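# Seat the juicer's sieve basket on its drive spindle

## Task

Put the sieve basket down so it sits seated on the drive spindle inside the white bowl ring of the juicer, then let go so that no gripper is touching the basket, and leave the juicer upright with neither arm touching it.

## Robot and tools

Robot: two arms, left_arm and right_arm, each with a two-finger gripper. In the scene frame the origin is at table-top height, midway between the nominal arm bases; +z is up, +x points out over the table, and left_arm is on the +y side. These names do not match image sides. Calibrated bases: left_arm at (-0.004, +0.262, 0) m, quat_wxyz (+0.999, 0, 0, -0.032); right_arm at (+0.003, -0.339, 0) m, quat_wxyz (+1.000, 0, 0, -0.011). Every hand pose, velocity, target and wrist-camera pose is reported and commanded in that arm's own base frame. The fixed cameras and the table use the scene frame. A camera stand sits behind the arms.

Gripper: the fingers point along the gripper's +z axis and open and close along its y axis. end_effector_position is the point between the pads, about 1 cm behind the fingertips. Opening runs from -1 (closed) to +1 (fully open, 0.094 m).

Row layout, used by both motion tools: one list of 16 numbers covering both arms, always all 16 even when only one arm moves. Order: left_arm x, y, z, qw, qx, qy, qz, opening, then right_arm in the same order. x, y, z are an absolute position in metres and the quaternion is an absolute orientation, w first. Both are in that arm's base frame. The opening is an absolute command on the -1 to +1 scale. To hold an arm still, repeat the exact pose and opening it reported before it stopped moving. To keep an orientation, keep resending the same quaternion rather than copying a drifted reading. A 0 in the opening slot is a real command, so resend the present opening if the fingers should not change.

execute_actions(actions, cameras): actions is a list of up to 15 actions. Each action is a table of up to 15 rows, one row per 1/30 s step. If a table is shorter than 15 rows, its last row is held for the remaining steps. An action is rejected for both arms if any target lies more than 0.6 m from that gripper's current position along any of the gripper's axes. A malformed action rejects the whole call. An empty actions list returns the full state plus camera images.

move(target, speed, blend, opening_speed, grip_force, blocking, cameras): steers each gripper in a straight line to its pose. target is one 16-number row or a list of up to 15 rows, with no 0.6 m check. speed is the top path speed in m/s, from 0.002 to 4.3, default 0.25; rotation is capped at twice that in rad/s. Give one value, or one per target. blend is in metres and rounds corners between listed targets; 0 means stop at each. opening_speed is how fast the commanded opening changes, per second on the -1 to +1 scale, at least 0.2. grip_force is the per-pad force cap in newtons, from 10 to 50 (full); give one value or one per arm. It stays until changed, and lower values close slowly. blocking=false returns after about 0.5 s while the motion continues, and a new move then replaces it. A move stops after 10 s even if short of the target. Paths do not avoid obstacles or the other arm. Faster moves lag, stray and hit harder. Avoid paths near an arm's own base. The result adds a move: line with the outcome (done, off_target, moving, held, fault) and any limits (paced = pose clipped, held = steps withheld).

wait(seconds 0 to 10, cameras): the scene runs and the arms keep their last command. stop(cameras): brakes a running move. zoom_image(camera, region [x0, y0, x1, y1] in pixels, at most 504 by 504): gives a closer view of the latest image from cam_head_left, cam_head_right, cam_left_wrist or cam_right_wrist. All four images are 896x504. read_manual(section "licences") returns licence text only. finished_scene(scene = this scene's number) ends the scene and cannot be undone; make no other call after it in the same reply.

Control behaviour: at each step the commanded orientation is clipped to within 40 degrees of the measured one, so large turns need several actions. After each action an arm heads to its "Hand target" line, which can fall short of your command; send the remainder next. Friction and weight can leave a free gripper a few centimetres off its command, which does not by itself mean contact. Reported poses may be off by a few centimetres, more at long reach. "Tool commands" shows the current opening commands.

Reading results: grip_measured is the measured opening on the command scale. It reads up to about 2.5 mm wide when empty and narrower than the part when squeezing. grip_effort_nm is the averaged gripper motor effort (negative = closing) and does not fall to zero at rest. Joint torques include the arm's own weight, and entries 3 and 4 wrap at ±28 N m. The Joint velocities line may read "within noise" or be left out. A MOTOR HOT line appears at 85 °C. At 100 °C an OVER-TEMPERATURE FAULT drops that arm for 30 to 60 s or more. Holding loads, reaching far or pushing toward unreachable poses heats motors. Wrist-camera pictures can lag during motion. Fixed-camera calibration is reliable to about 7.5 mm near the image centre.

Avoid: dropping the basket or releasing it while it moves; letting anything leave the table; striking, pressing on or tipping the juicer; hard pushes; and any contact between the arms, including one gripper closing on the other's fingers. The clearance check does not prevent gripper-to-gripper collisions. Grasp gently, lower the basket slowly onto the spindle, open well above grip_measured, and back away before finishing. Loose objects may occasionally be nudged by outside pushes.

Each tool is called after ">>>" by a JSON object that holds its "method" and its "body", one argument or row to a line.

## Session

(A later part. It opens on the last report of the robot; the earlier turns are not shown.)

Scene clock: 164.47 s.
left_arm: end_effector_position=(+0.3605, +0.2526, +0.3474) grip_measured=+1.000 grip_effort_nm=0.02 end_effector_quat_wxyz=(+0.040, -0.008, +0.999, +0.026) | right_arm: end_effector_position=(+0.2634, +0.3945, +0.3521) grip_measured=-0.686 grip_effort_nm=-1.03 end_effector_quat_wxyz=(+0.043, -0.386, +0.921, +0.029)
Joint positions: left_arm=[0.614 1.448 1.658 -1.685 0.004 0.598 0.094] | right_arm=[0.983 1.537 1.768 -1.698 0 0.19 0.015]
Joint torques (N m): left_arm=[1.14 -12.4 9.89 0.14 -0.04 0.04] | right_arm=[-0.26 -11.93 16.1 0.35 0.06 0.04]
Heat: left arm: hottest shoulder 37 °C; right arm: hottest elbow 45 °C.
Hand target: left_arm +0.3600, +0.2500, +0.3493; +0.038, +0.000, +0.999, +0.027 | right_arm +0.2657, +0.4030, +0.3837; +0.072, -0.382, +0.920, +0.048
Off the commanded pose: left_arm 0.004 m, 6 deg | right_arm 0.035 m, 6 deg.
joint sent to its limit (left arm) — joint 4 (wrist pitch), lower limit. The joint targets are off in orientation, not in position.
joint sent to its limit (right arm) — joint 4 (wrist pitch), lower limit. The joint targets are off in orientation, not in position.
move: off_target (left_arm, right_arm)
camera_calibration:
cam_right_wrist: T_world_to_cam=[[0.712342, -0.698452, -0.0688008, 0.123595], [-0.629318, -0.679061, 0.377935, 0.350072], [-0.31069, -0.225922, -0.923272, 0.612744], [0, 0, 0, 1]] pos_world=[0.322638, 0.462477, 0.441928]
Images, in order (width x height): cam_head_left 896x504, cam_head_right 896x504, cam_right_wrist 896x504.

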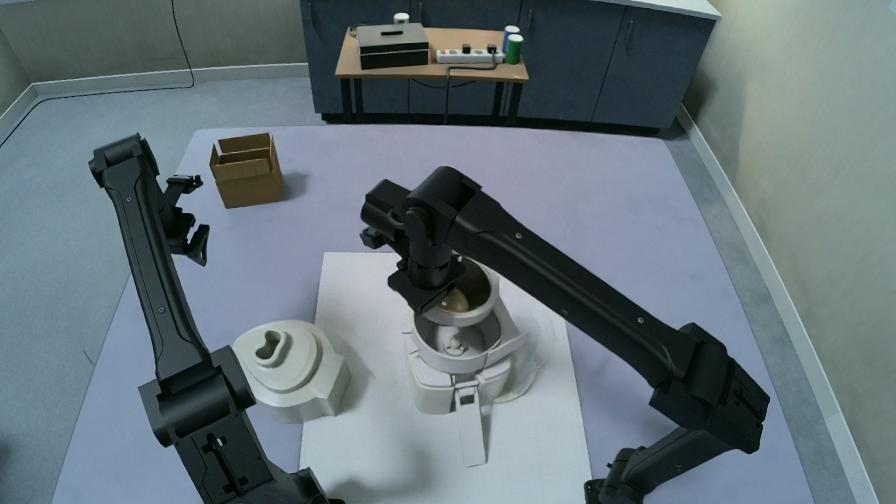

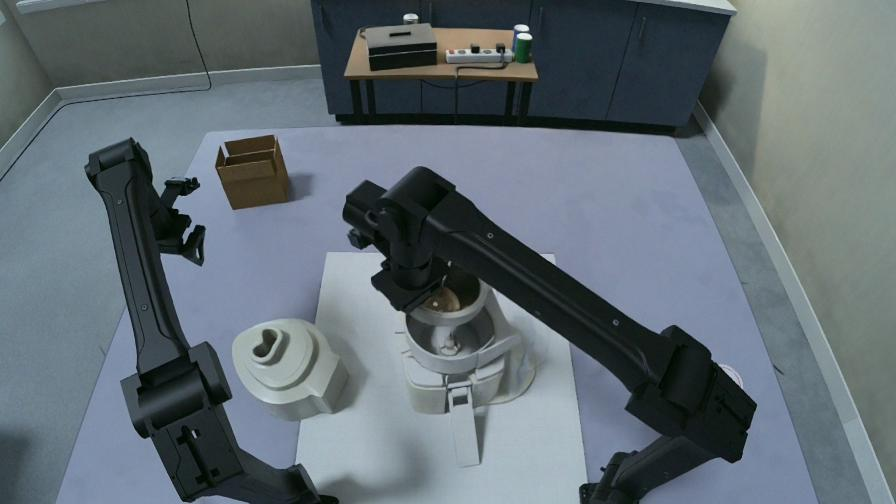

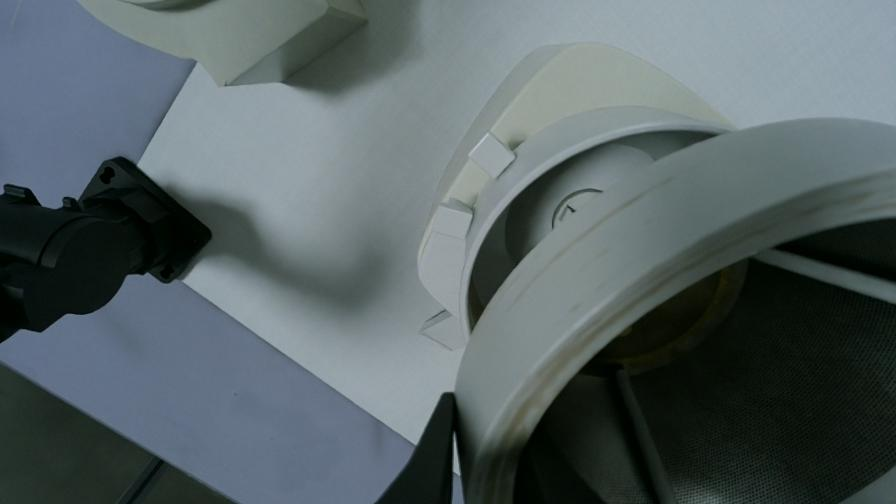

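>>> {"method": "move", "body": {
  "target": [0.36,0.25,0.35,0,0,1,0,1,0.267,0.384,0.38,0,-0.383,0.924,0,-1],
  "speed": 0.15,
  "cameras": ["cam_head_left","cam_head_right","cam_right_wrist"]
}}

>>> {"method": "zoom_image", "body": {
  "camera": "cam_head_left",
  "region": [380, 200, 540, 400]
}}

>>> {"method": "zoom_image", "body": {
  "camera": "cam_head_right",
  "region": [380, 200, 540, 400]
}}

Scene clock: 185.33 s.
left_arm: end_effector_position=(+0.3605, +0.2526, +0.3474) grip_measured=+1.000 grip_effort_nm=0.02 end_effector_quat_wxyz=(+0.040, -0.008, +0.999, +0.026) | right_arm: end_effector_position=(+0.2645, +0.3904, +0.3578) grip_measured=-0.686 grip_effort_nm=-1.03 end_effector_quat_wxyz=(+0.048, -0.382, +0.922, +0.033)
Joint positions: left_arm=[0.614 1.448 1.658 -1.685 0.004 0.598 0.094] | right_arm=[0.976 1.524 1.768 -1.698 -0.001 0.191 0.015]
Joint torques (N m): left_arm=[0.91 -12.57 10.21 0.58 -0.03 0.03] | right_arm=[-1.67 -13.22 11.84 0.49 0.04 -0.18]
Heat: left arm: hottest shoulder 37 °C; right arm: hottest elbow 45 °C.
Hand target: left_arm +0.3600, +0.2500, +0.3493; +0.038, +0.000, +0.999, +0.027 | right_arm +0.2665, +0.3837, +0.3789; +0.066, -0.381, +0.921, +0.043
Off the commanded pose: left_arm 0.004 m, 6 deg | right_arm 0.023 m, 7 deg.
joint sent to its limit (left arm) — joint 4 (wrist pitch), lower limit. The joint targets are off in orientation, not in position.
joint sent to its limit (right arm) — joint 4 (wrist pitch), lower limit. The joint targets are off in orientation, not in position.
move: off_target (left_arm, right_arm)
camera_calibration:
cam_right_wrist: T_world_to_cam=[[0.707496, -0.70305, -0.0719053, 0.124487], [-0.636815, -0.678328, 0.36652, 0.351531], [-0.306457, -0.213521, -0.927627, 0.61301], [0, 0, 0, 1]] pos_world=[0.323648, 0.456865, 0.448753]
Images, in order (width x height): cam_head_left 896x504, cam_head_right 896x504, cam_right_wrist 896x504.

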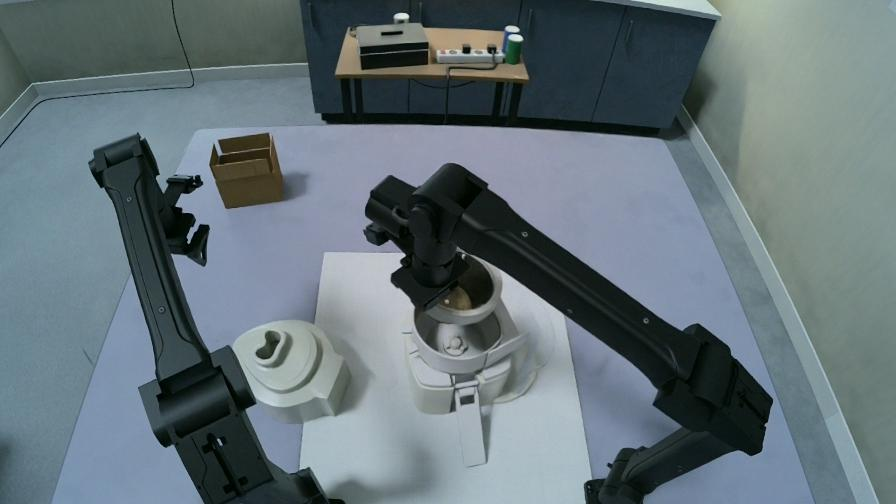

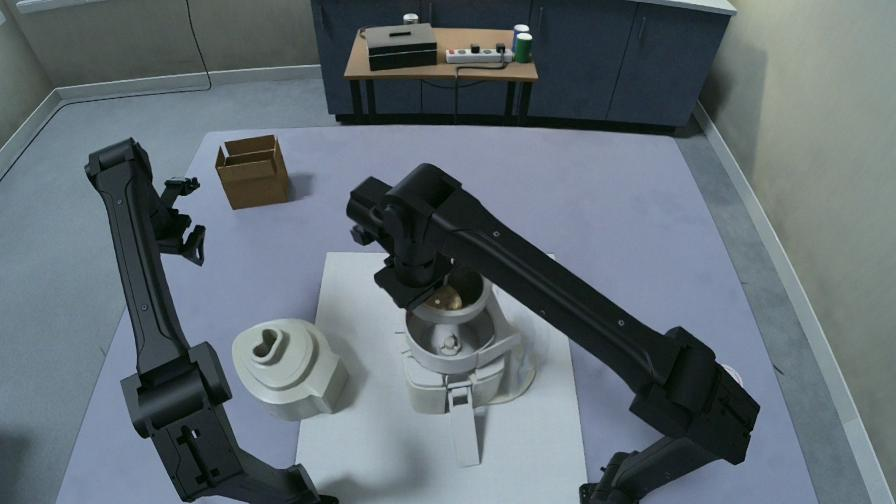

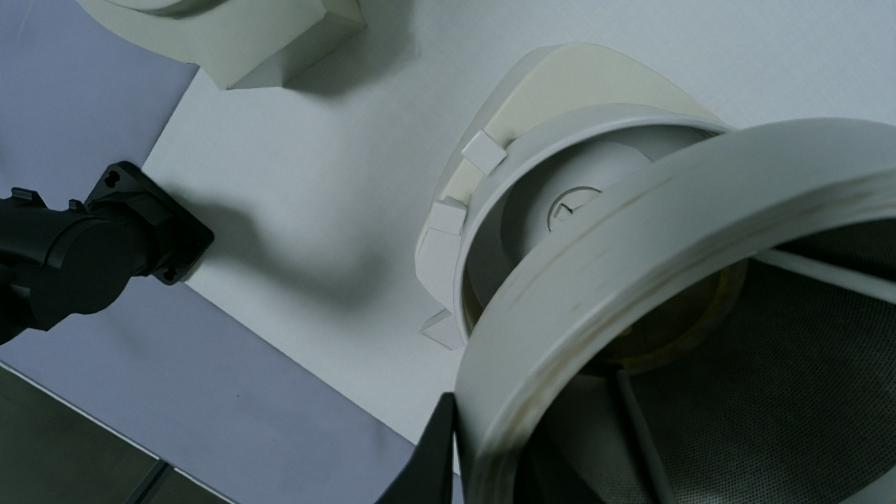

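Scaled by 2.520 from the camera's 896x504 image, which has a finer 1280x720 frame.

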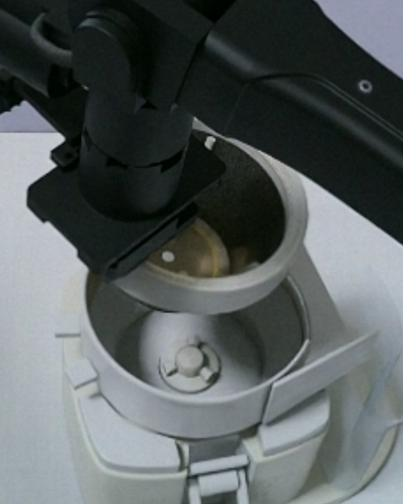

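Scaled by 2.520 from the camera's 896x504 image, which has a finer 1280x720 frame.

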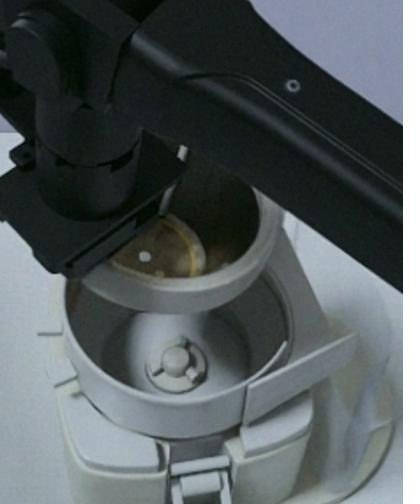

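>>> {"method": "move", "body": {
  "target": [0.36,0.25,0.35,0,0,1,0,1,0.274,0.363,0.35,0,-0.383,0.924,0,-1],
  "speed": 0.15,
  "cameras": ["cam_head_left","cam_head_right","cam_right_wrist"]
}}

>>> {"method": "zoom_image", "body": {
  "camera": "cam_head_left",
  "region": [380, 200, 540, 400]
}}

>>> {"method": "zoom_image", "body": {
  "camera": "cam_head_right",
  "region": [380, 200, 540, 400]
}}

Scene clock: 195.77 s.
left_arm: end_effector_position=(+0.3605, +0.2526, +0.3474) grip_measured=+1.000 grip_effort_nm=0.02 end_effector_quat_wxyz=(+0.040, -0.008, +0.999, +0.026) | right_arm: end_effector_position=(+0.2752, +0.3728, +0.3412) grip_measured=-0.686 grip_effort_nm=-1.03 end_effector_quat_wxyz=(+0.031, -0.381, +0.924, +0.020)
Joint positions: left_arm=[0.614 1.448 1.658 -1.685 0.004 0.598 0.094] | right_arm=[0.935 1.521 1.722 -1.698 -0.003 0.152 0.015]
Joint torques (N m): left_arm=[1.2 -12.57 10.07 0.2 -0.08 0.05] | right_arm=[-1.73 -13.1 9.25 0.31 0.12 -0.18]
Heat: left arm: hottest shoulder 37 °C; right arm: hottest elbow 45 °C.
Hand target: left_arm +0.3600, +0.2500, +0.3493; +0.038, +0.000, +0.999, +0.027 | right_arm +0.2739, +0.3632, +0.3491; +0.035, -0.382, +0.923, +0.021
Off the commanded pose: left_arm 0.004 m, 6 deg | right_arm 0.013 m, 4 deg.
joint sent to its limit (left arm) — joint 4 (wrist pitch), lower limit. The joint targets are off in orientation, not in position.
joint sent to its limit (right arm) — joint 4 (wrist pitch), lower limit. The joint targets are off in orientation, not in position.
move: off_target (left_arm, right_arm)
camera_calibration:
cam_right_wrist: T_world_to_cam=[[0.704041, -0.707379, -0.0627804, 0.102873], [-0.629877, -0.662835, 0.404851, 0.331745], [-0.327996, -0.245488, -0.912225, 0.609632], [0, 0, 0, 1]] pos_world=[0.336489, 0.44232, 0.428272]
Images, in order (width x height): cam_head_left 896x504, cam_head_right 896x504, cam_right_wrist 896x504.

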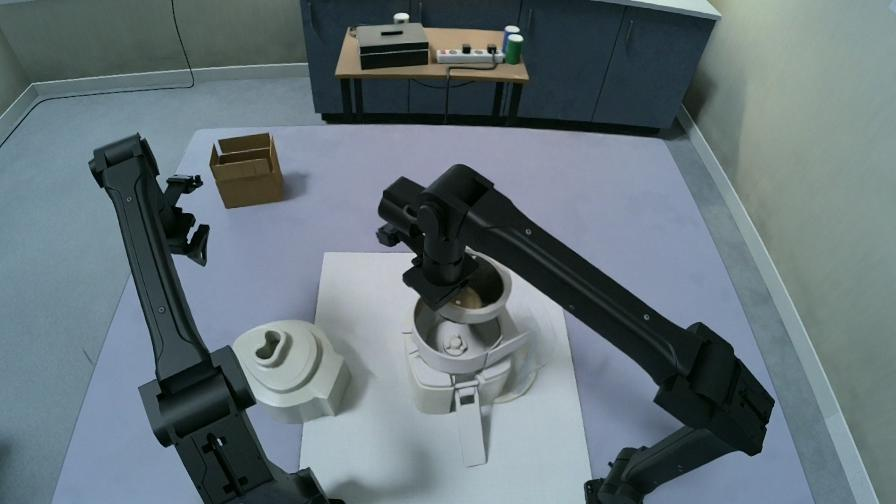

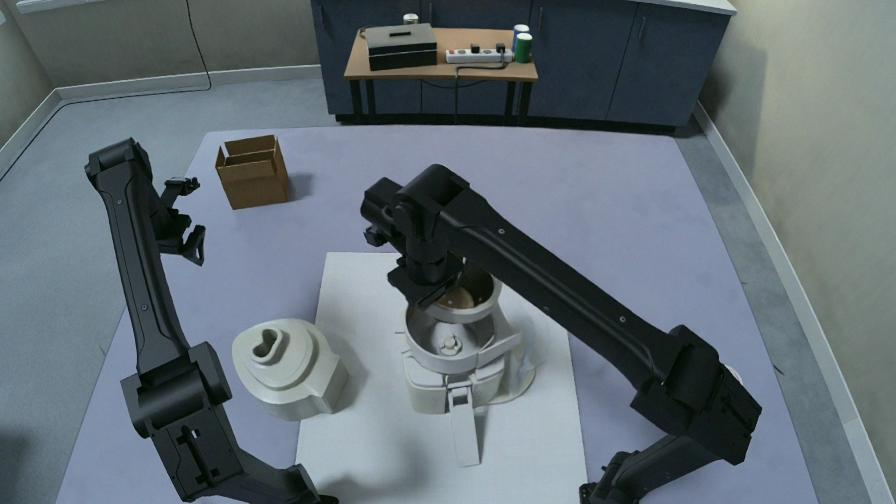

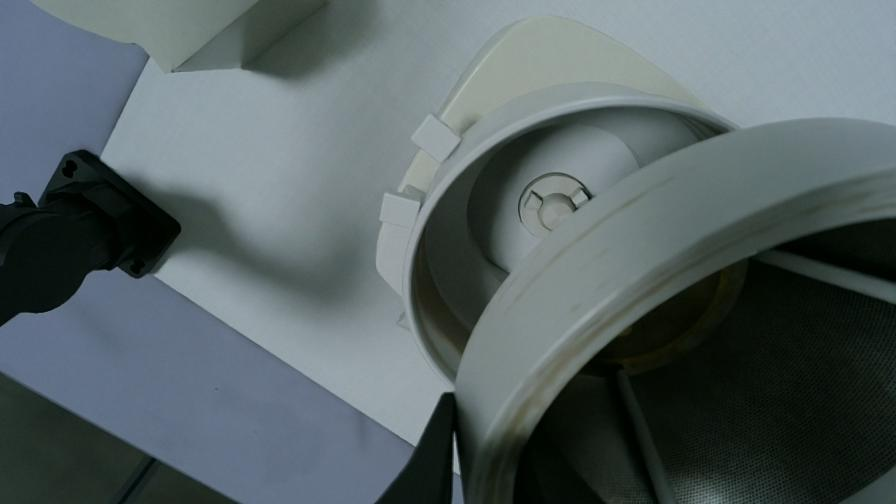

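Scaled by 2.520 from the camera's 896x504 image, which has a finer 1280x720 frame.

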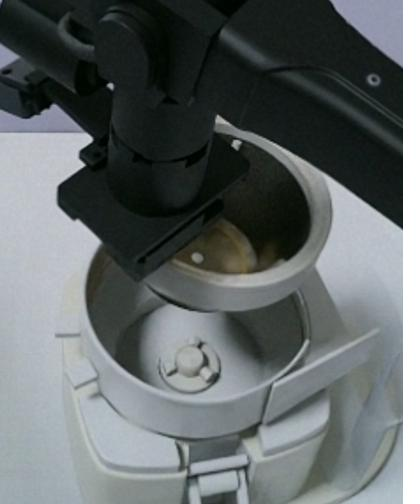

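Scaled by 2.520 from the camera's 896x504 image, which has a finer 1280x720 frame.

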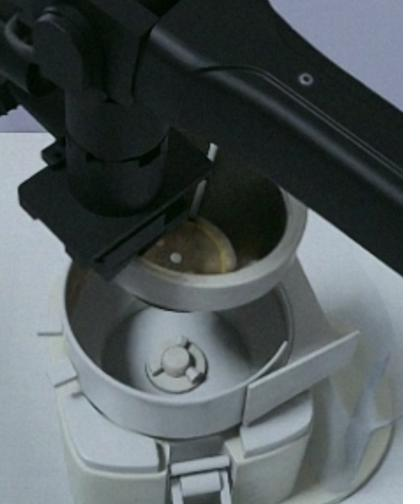

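>>> {"method": "move", "body": {
  "target": [0.36,0.25,0.35,0,0,1,0,1,0.268,0.363,0.312,0,-0.383,0.924,0,-1],
  "speed": 0.1,
  "cameras": ["cam_head_left","cam_head_right","cam_right_wrist"]
}}

>>> {"method": "zoom_image", "body": {
  "camera": "cam_head_left",
  "region": [380, 200, 540, 400]
}}

>>> {"method": "zoom_image", "body": {
  "camera": "cam_head_right",
  "region": [380, 200, 540, 400]
}}

Scene clock: 211.60 s.
left_arm: end_effector_position=(+0.3605, +0.2526, +0.3474) grip_measured=+1.000 grip_effort_nm=0.02 end_effector_quat_wxyz=(+0.040, -0.008, +0.999, +0.026) | right_arm: end_effector_position=(+0.2684, +0.3636, +0.3146) grip_measured=-0.686 grip_effort_nm=-1.03 end_effector_quat_wxyz=(+0.002, -0.382, +0.924, +0.003)
Joint positions: left_arm=[0.614 1.448 1.658 -1.685 0.004 0.598 0.094] | right_arm=[0.935 1.524 1.657 -1.698 -0.003 0.152 0.015]
Joint torques (N m): left_arm=[1.61 -12.57 10.02 0.4 -0.1 0.05] | right_arm=[-0.56 -10.93 9.16 0.77 0.12 -0.07]
Heat: left arm: hottest shoulder 37 °C; right arm: hottest elbow 44 °C.
Hand target: left_arm +0.3600, +0.2500, +0.3493; +0.038, +0.000, +0.999, +0.027 | right_arm +0.2680, +0.3630, +0.3120; +0.000, -0.383, +0.924, +0.000
Off the commanded pose: left_arm 0.004 m, 6 deg | right_arm 0.003 m, 0 deg.
joint sent to its limit (left arm) — joint 4 (wrist pitch), lower limit. The joint targets are off in orientation, not in position.
move: off_target (left_arm)
camera_calibration:
cam_right_wrist: T_world_to_cam=[[0.701966, -0.710289, -0.052279, 0.0977695], [-0.612013, -0.639125, 0.465789, 0.299595], [-0.364258, -0.294973, -0.88335, 0.599629], [0, 0, 0, 1]] pos_world=[0.333145, 0.437798, 0.395246]
Images, in order (width x height): cam_head_left 896x504, cam_head_right 896x504, cam_right_wrist 896x504.

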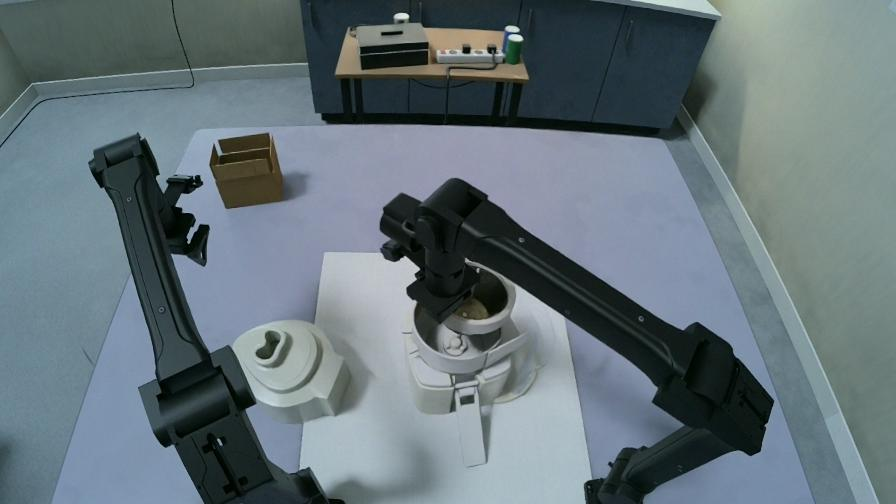

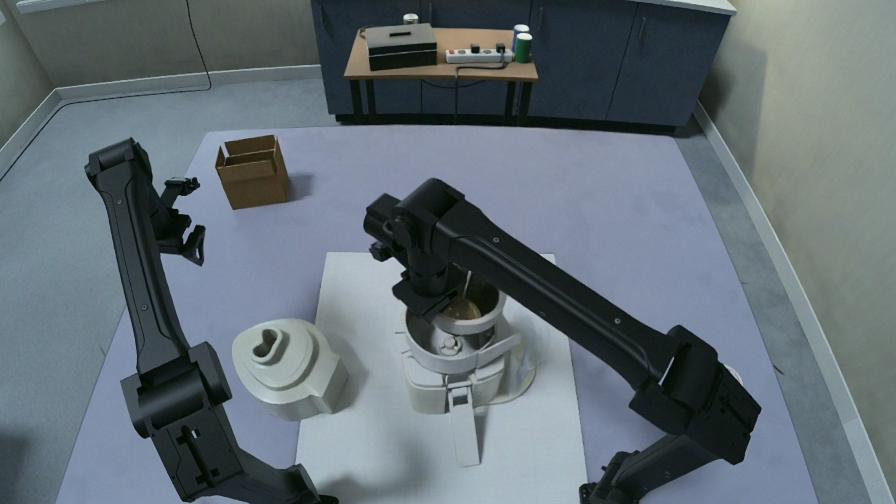

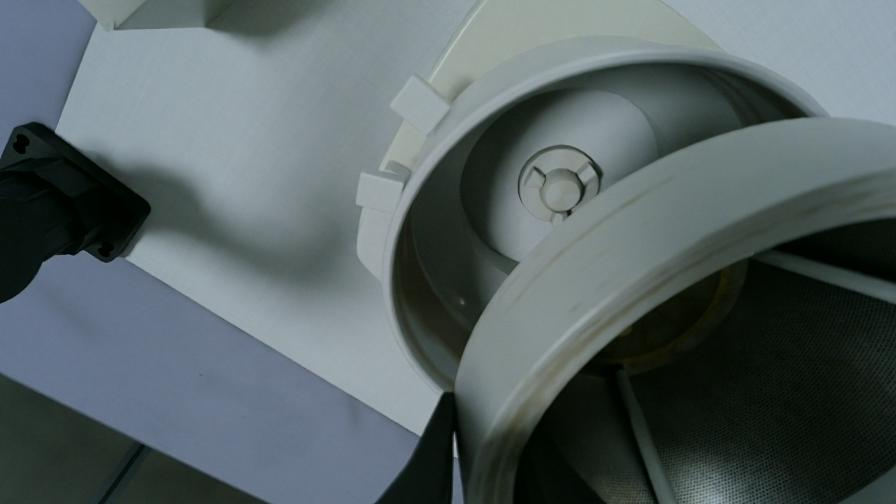

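Scaled by 2.520 from the camera's 896x504 image, which has a finer 1280x720 frame.

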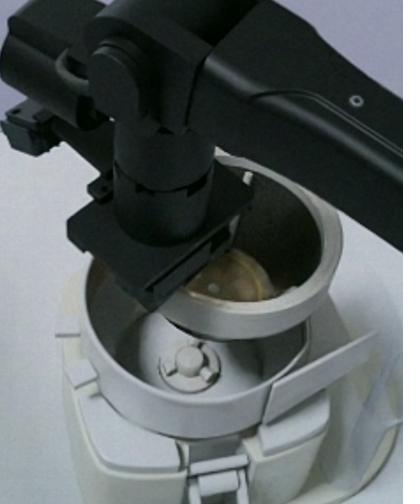

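Scaled by 2.520 from the camera's 896x504 image, which has a finer 1280x720 frame.

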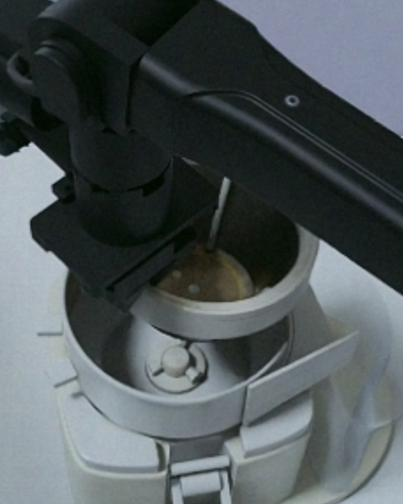

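>>> {"method": "move", "body": {
  "target": [0.36,0.25,0.35,0,0,1,0,1,0.271,0.380,0.29,0,-0.383,0.924,0,-1],
  "speed": 0.1,
  "cameras": ["cam_head_left","cam_head_right","cam_right_wrist"]
}}

>>> {"method": "zoom_image", "body": {
  "camera": "cam_head_left",
  "region": [380, 200, 540, 400]
}}

>>> {"method": "zoom_image", "body": {
  "camera": "cam_head_right",
  "region": [380, 200, 540, 400]
}}

Scene clock: 228.87 s.
left_arm: end_effector_position=(+0.3605, +0.2526, +0.3474) grip_measured=+1.000 grip_effort_nm=0.02 end_effector_quat_wxyz=(+0.040, -0.008, +0.999, +0.026) | right_arm: end_effector_position=(+0.2739, +0.3759, +0.2899) grip_measured=-0.686 grip_effort_nm=-1.03 end_effector_quat_wxyz=(-0.006, -0.383, +0.924, -0.002)
Joint positions: left_arm=[0.614 1.448 1.658 -1.685 0.004 0.598 0.094] | right_arm=[0.941 1.564 1.638 -1.657 -0.003 0.155 0.015]
Joint torques (N m): left_arm=[0.38 -12.45 9.8 0.5 -0.09 0.04] | right_arm=[0.79 -12.34 9.46 1.2 0.12 0.04]
Heat: left arm: hottest elbow 37 °C; right arm: hottest elbow 41 °C.
Hand target: left_arm +0.3600, +0.2500, +0.3493; +0.038, +0.000, +0.999, +0.027 | right_arm +0.2710, +0.3799, +0.2900; +0.000, -0.383, +0.924, +0.000
Off the commanded pose: left_arm 0.004 m, 6 deg | right_arm 0.005 m, 1 deg.
joint sent to its limit (left arm) — joint 4 (wrist pitch), lower limit. The joint targets are off in orientation, not in position.
move: off_target (left_arm)
camera_calibration:
cam_right_wrist: T_world_to_cam=[[0.703894, -0.708578, -0.0494987, 0.0992468], [-0.604754, -0.634391, 0.481476, 0.313947], [-0.372565, -0.308974, -0.87506, 0.588482], [0, 0, 0, 1]] pos_world=[0.33925, 0.451315, 0.368711]
Images, in order (width x height): cam_head_left 896x504, cam_head_right 896x504, cam_right_wrist 896x504.

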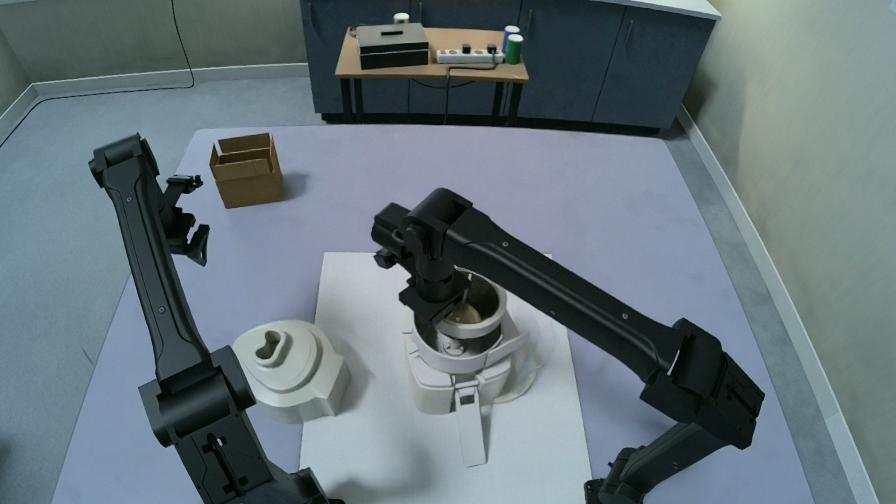

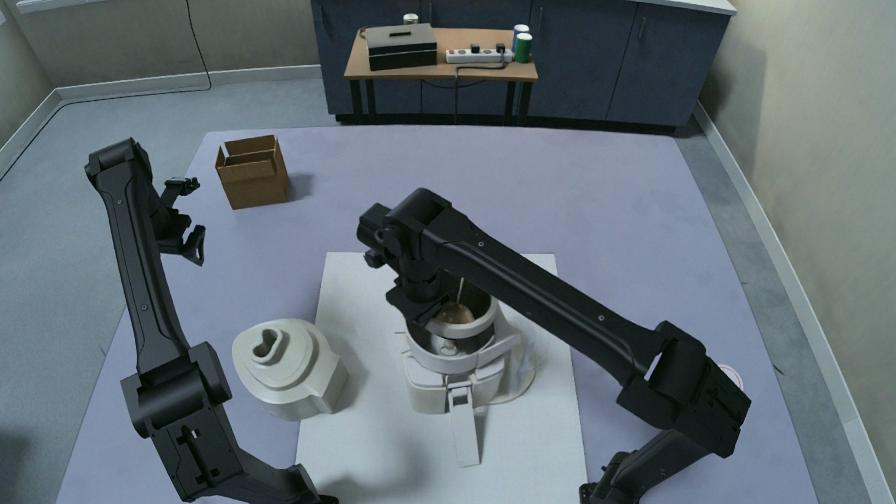

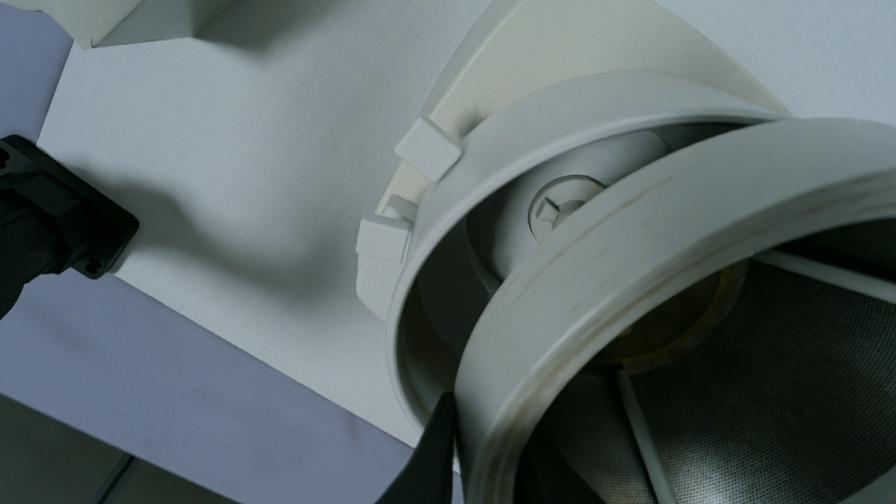

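Scaled by 2.520 from the camera's 896x504 image, which has a finer 1280x720 frame.

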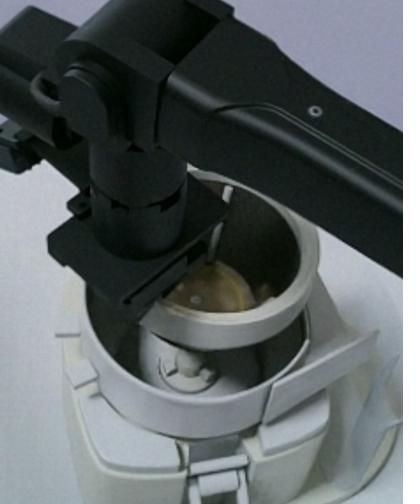

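Scaled by 2.520 from the camera's 896x504 image, which has a finer 1280x720 frame.

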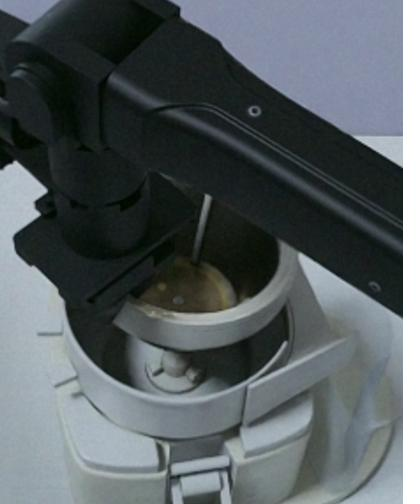

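>>> {"method": "move", "body": {
  "target": [0.36,0.25,0.35,0,0,1,0,1,0.264,0.376,0.25,0,-0.383,0.924,0,-1],
  "speed": 0.08,
  "cameras": ["cam_head_left","cam_head_right","cam_right_wrist"]
}}

>>> {"method": "zoom_image", "body": {
  "camera": "cam_head_left",
  "region": [380, 240, 540, 400]
}}

>>> {"method": "zoom_image", "body": {
  "camera": "cam_head_right",
  "region": [380, 240, 540, 400]
}}

Scene clock: 236.87 s.
left_arm: end_effector_position=(+0.3605, +0.2526, +0.3474) grip_measured=+1.000 grip_effort_nm=0.02 end_effector_quat_wxyz=(+0.040, -0.008, +0.999, +0.026) | right_arm: end_effector_position=(+0.2717, +0.3733, +0.2642) grip_measured=-0.687 grip_effort_nm=-1.03 end_effector_quat_wxyz=(+0.013, -0.385, +0.923, -0.002)
Joint positions: left_arm=[0.614 1.448 1.658 -1.685 0.004 0.598 0.094] | right_arm=[0.949 1.531 1.533 -1.552 0.017 0.158 0.015]
Joint torques (N m): left_arm=[1.2 -12.51 9.87 0.31 -0.05 0.05] | right_arm=[0.62 -11.63 7.41 1.28 -0.58 0.11]
Heat: left arm: hottest elbow 37 °C; right arm: hottest elbow 41 °C.
Hand target: left_arm +0.3600, +0.2500, +0.3493; +0.038, +0.000, +0.999, +0.027 | right_arm +0.2641, +0.3756, +0.2503; +0.000, -0.383, +0.924, +0.000
Off the commanded pose: left_arm 0.004 m, 6 deg | right_arm 0.016 m, 2 deg.
joint sent to its limit (left arm) — joint 4 (wrist pitch), lower limit. The joint targets are off in orientation, not in position.
move: off_target (left_arm, right_arm)
camera_calibration:
cam_right_wrist: T_world_to_cam=[[0.708815, -0.70452, -0.0351117, 0.0911185], [-0.617972, -0.6442, 0.450684, 0.338674], [-0.340135, -0.297753, -0.891993, 0.555912], [0, 0, 0, 1]] pos_world=[0.33379, 0.447894, 0.346434]
Images, in order (width x height): cam_head_left 896x504, cam_head_right 896x504, cam_right_wrist 896x504.

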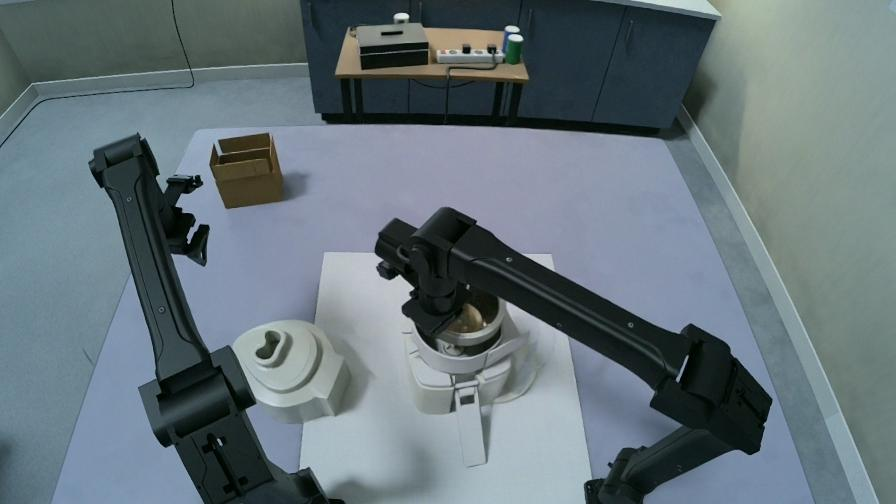

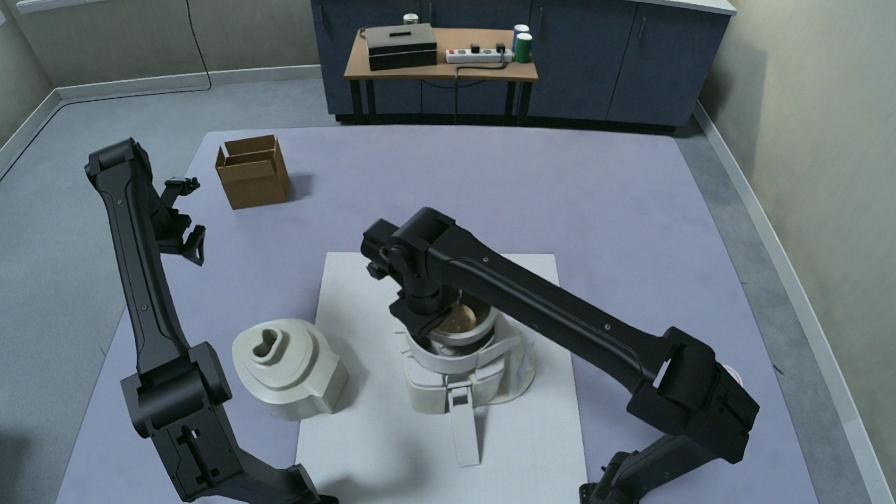

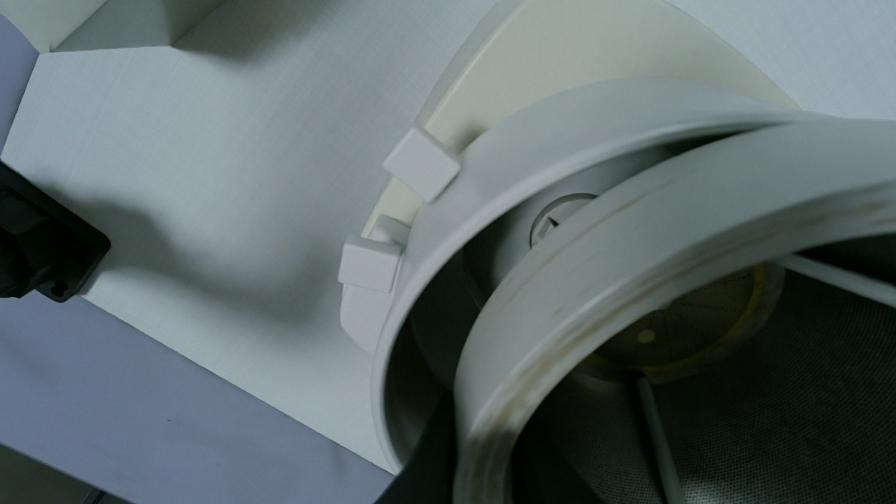

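Scaled by 3.150 from the camera's 896x504 image, which has a finer 1280x720 frame.

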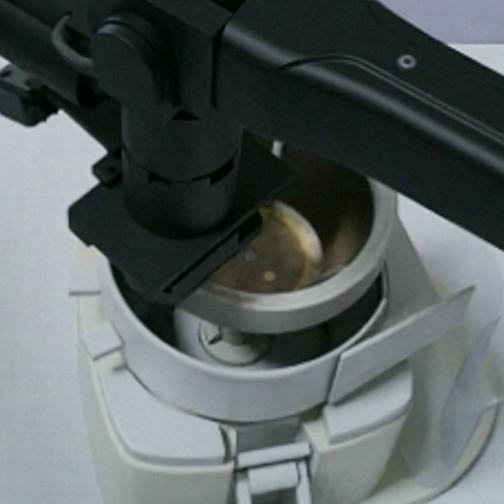

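Scaled by 3.150 from the camera's 896x504 image, which has a finer 1280x720 frame.

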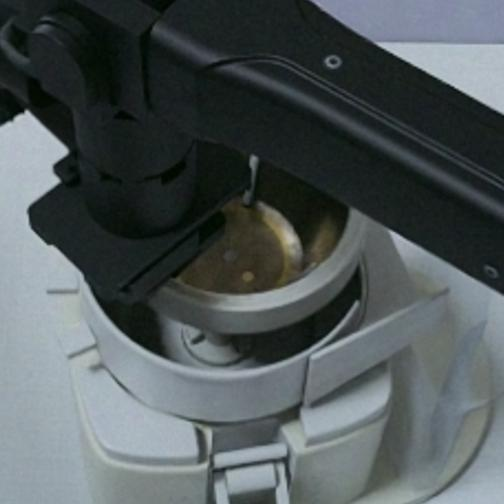

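>>> {"method": "move", "body": {
  "target": [
    [0.36,0.25,0.35,0,0,1,0,1,0.268,0.376,0.29,0,-0.383,0.924,0,-1],
    [0.36,0.25,0.35,0,0,1,0,1,0.246,0.376,0.285,0,-0.383,0.924,0,-1]
  ],
  "speed": 0.1,
  "cameras": ["cam_head_left","cam_head_right","cam_right_wrist"]
}}

>>> {"method": "zoom_image", "body": {
  "camera": "cam_head_left",
  "region": [380, 240, 540, 400]
}}

>>> {"method": "zoom_image", "body": {
  "camera": "cam_head_right",
  "region": [380, 240, 540, 400]
}}

Scene clock: 257.77 s.
left_arm: end_effector_position=(+0.3605, +0.2526, +0.3474) grip_measured=+1.000 grip_effort_nm=0.02 end_effector_quat_wxyz=(+0.040, -0.008, +0.999, +0.026) | right_arm: end_effector_position=(+0.2498, +0.3725, +0.2717) grip_measured=-0.691 grip_effort_nm=-1.02 end_effector_quat_wxyz=(-0.013, -0.385, +0.923, -0.009)
Joint positions: left_arm=[0.614 1.448 1.658 -1.685 0.004 0.598 0.094] | right_arm=[0.981 1.53 1.551 -1.623 0 0.191 0.015]
Joint torques (N m): left_arm=[2.02 -11.99 9.88 0.29 -0.1 0.07] | right_arm=[0.56 -13.16 10.8 0.55 0.02 0.04]
Motor temperatures (°C): left_arm=[25 36 38 26 24 26 27] | right_arm=[27 34 39 23 27 25 27]
Heat: left arm: hottest elbow 38 °C; right arm: hottest elbow 39 °C.
Hand target: left_arm +0.3600, +0.2500, +0.3493; +0.038, +0.000, +0.999, +0.027 | right_arm +0.2459, +0.3758, +0.2849; +0.000, -0.383, +0.924, +0.000
Off the commanded pose: left_arm 0.004 m, 6 deg | right_arm 0.014 m, 2 deg.
joint sent to its limit (left arm) — joint 4 (wrist pitch), lower limit. The joint targets are off in orientation, not in position.
move: off_target (left_arm, right_arm)
camera_calibration:
cam_right_wrist: T_world_to_cam=[[0.70628, -0.706641, -0.0427407, 0.109842], [-0.598303, -0.62809, 0.49753, 0.297624], [-0.37842, -0.325824, -0.866393, 0.568044], [0, 0, 0, 1]] pos_world=[0.31545, 0.449636, 0.348767]
Images, in order (width x height): cam_head_left 896x504, cam_head_right 896x504, cam_right_wrist 896x504.

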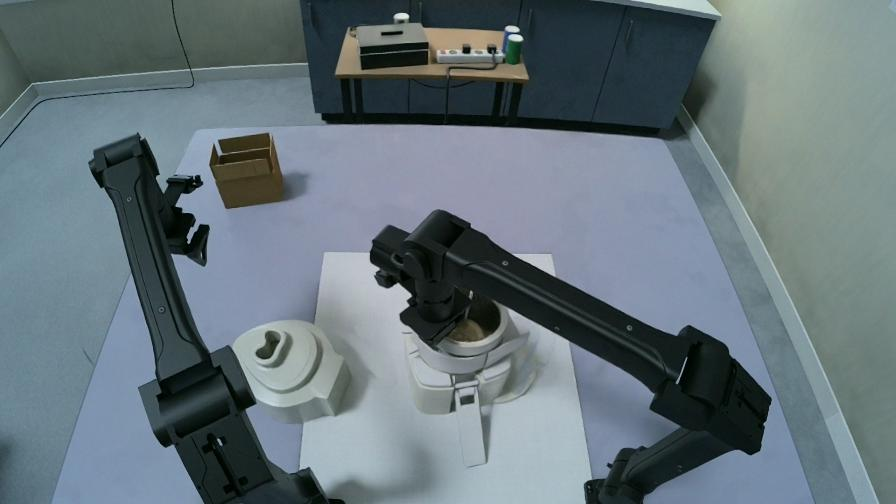

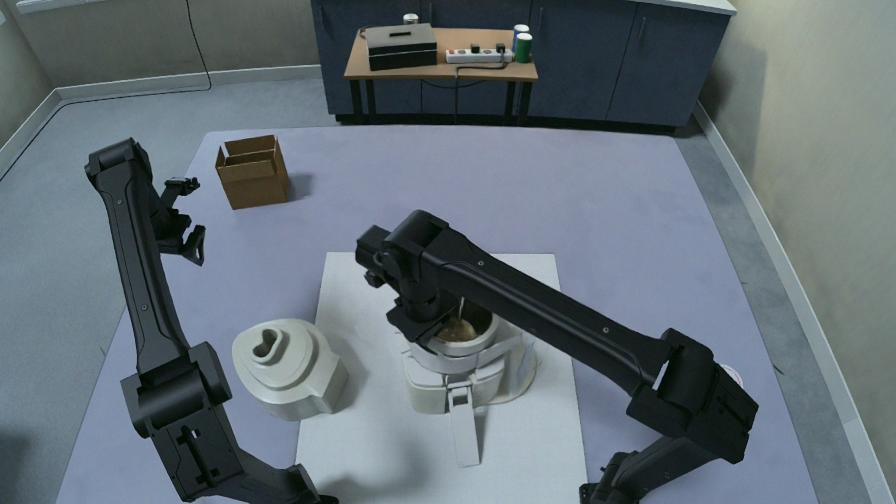

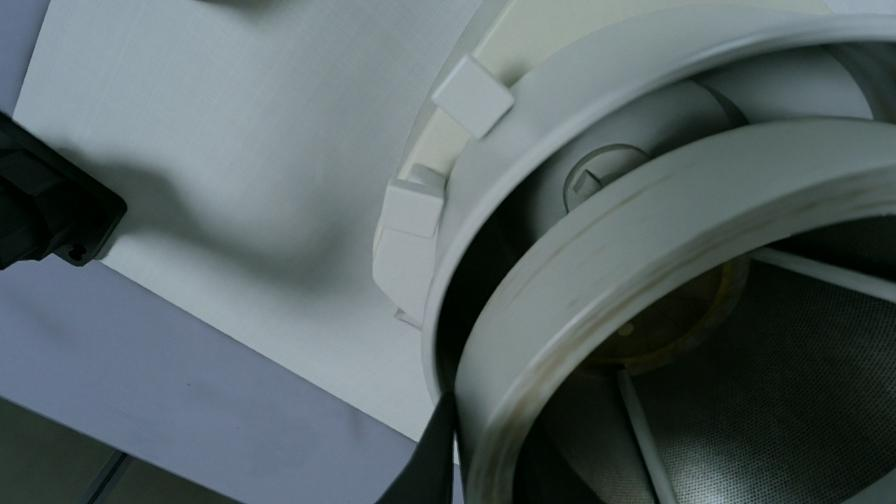

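Scaled by 3.150 from the camera's 896x504 image, which has a finer 1280x720 frame.

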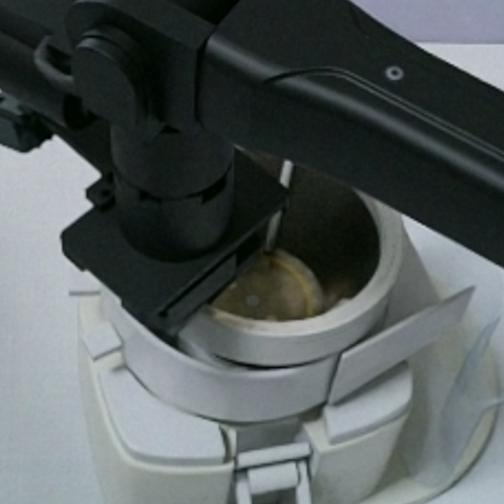

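Scaled by 3.150 from the camera's 896x504 image, which has a finer 1280x720 frame.

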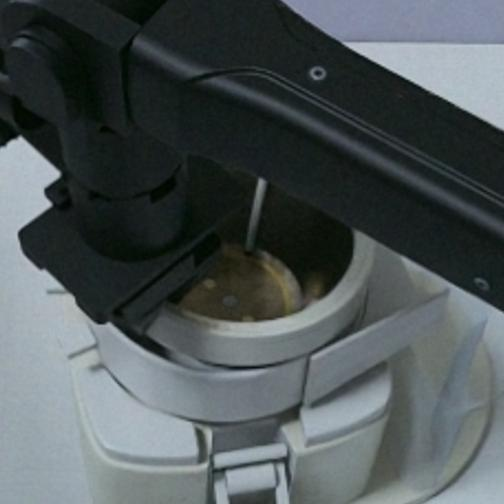

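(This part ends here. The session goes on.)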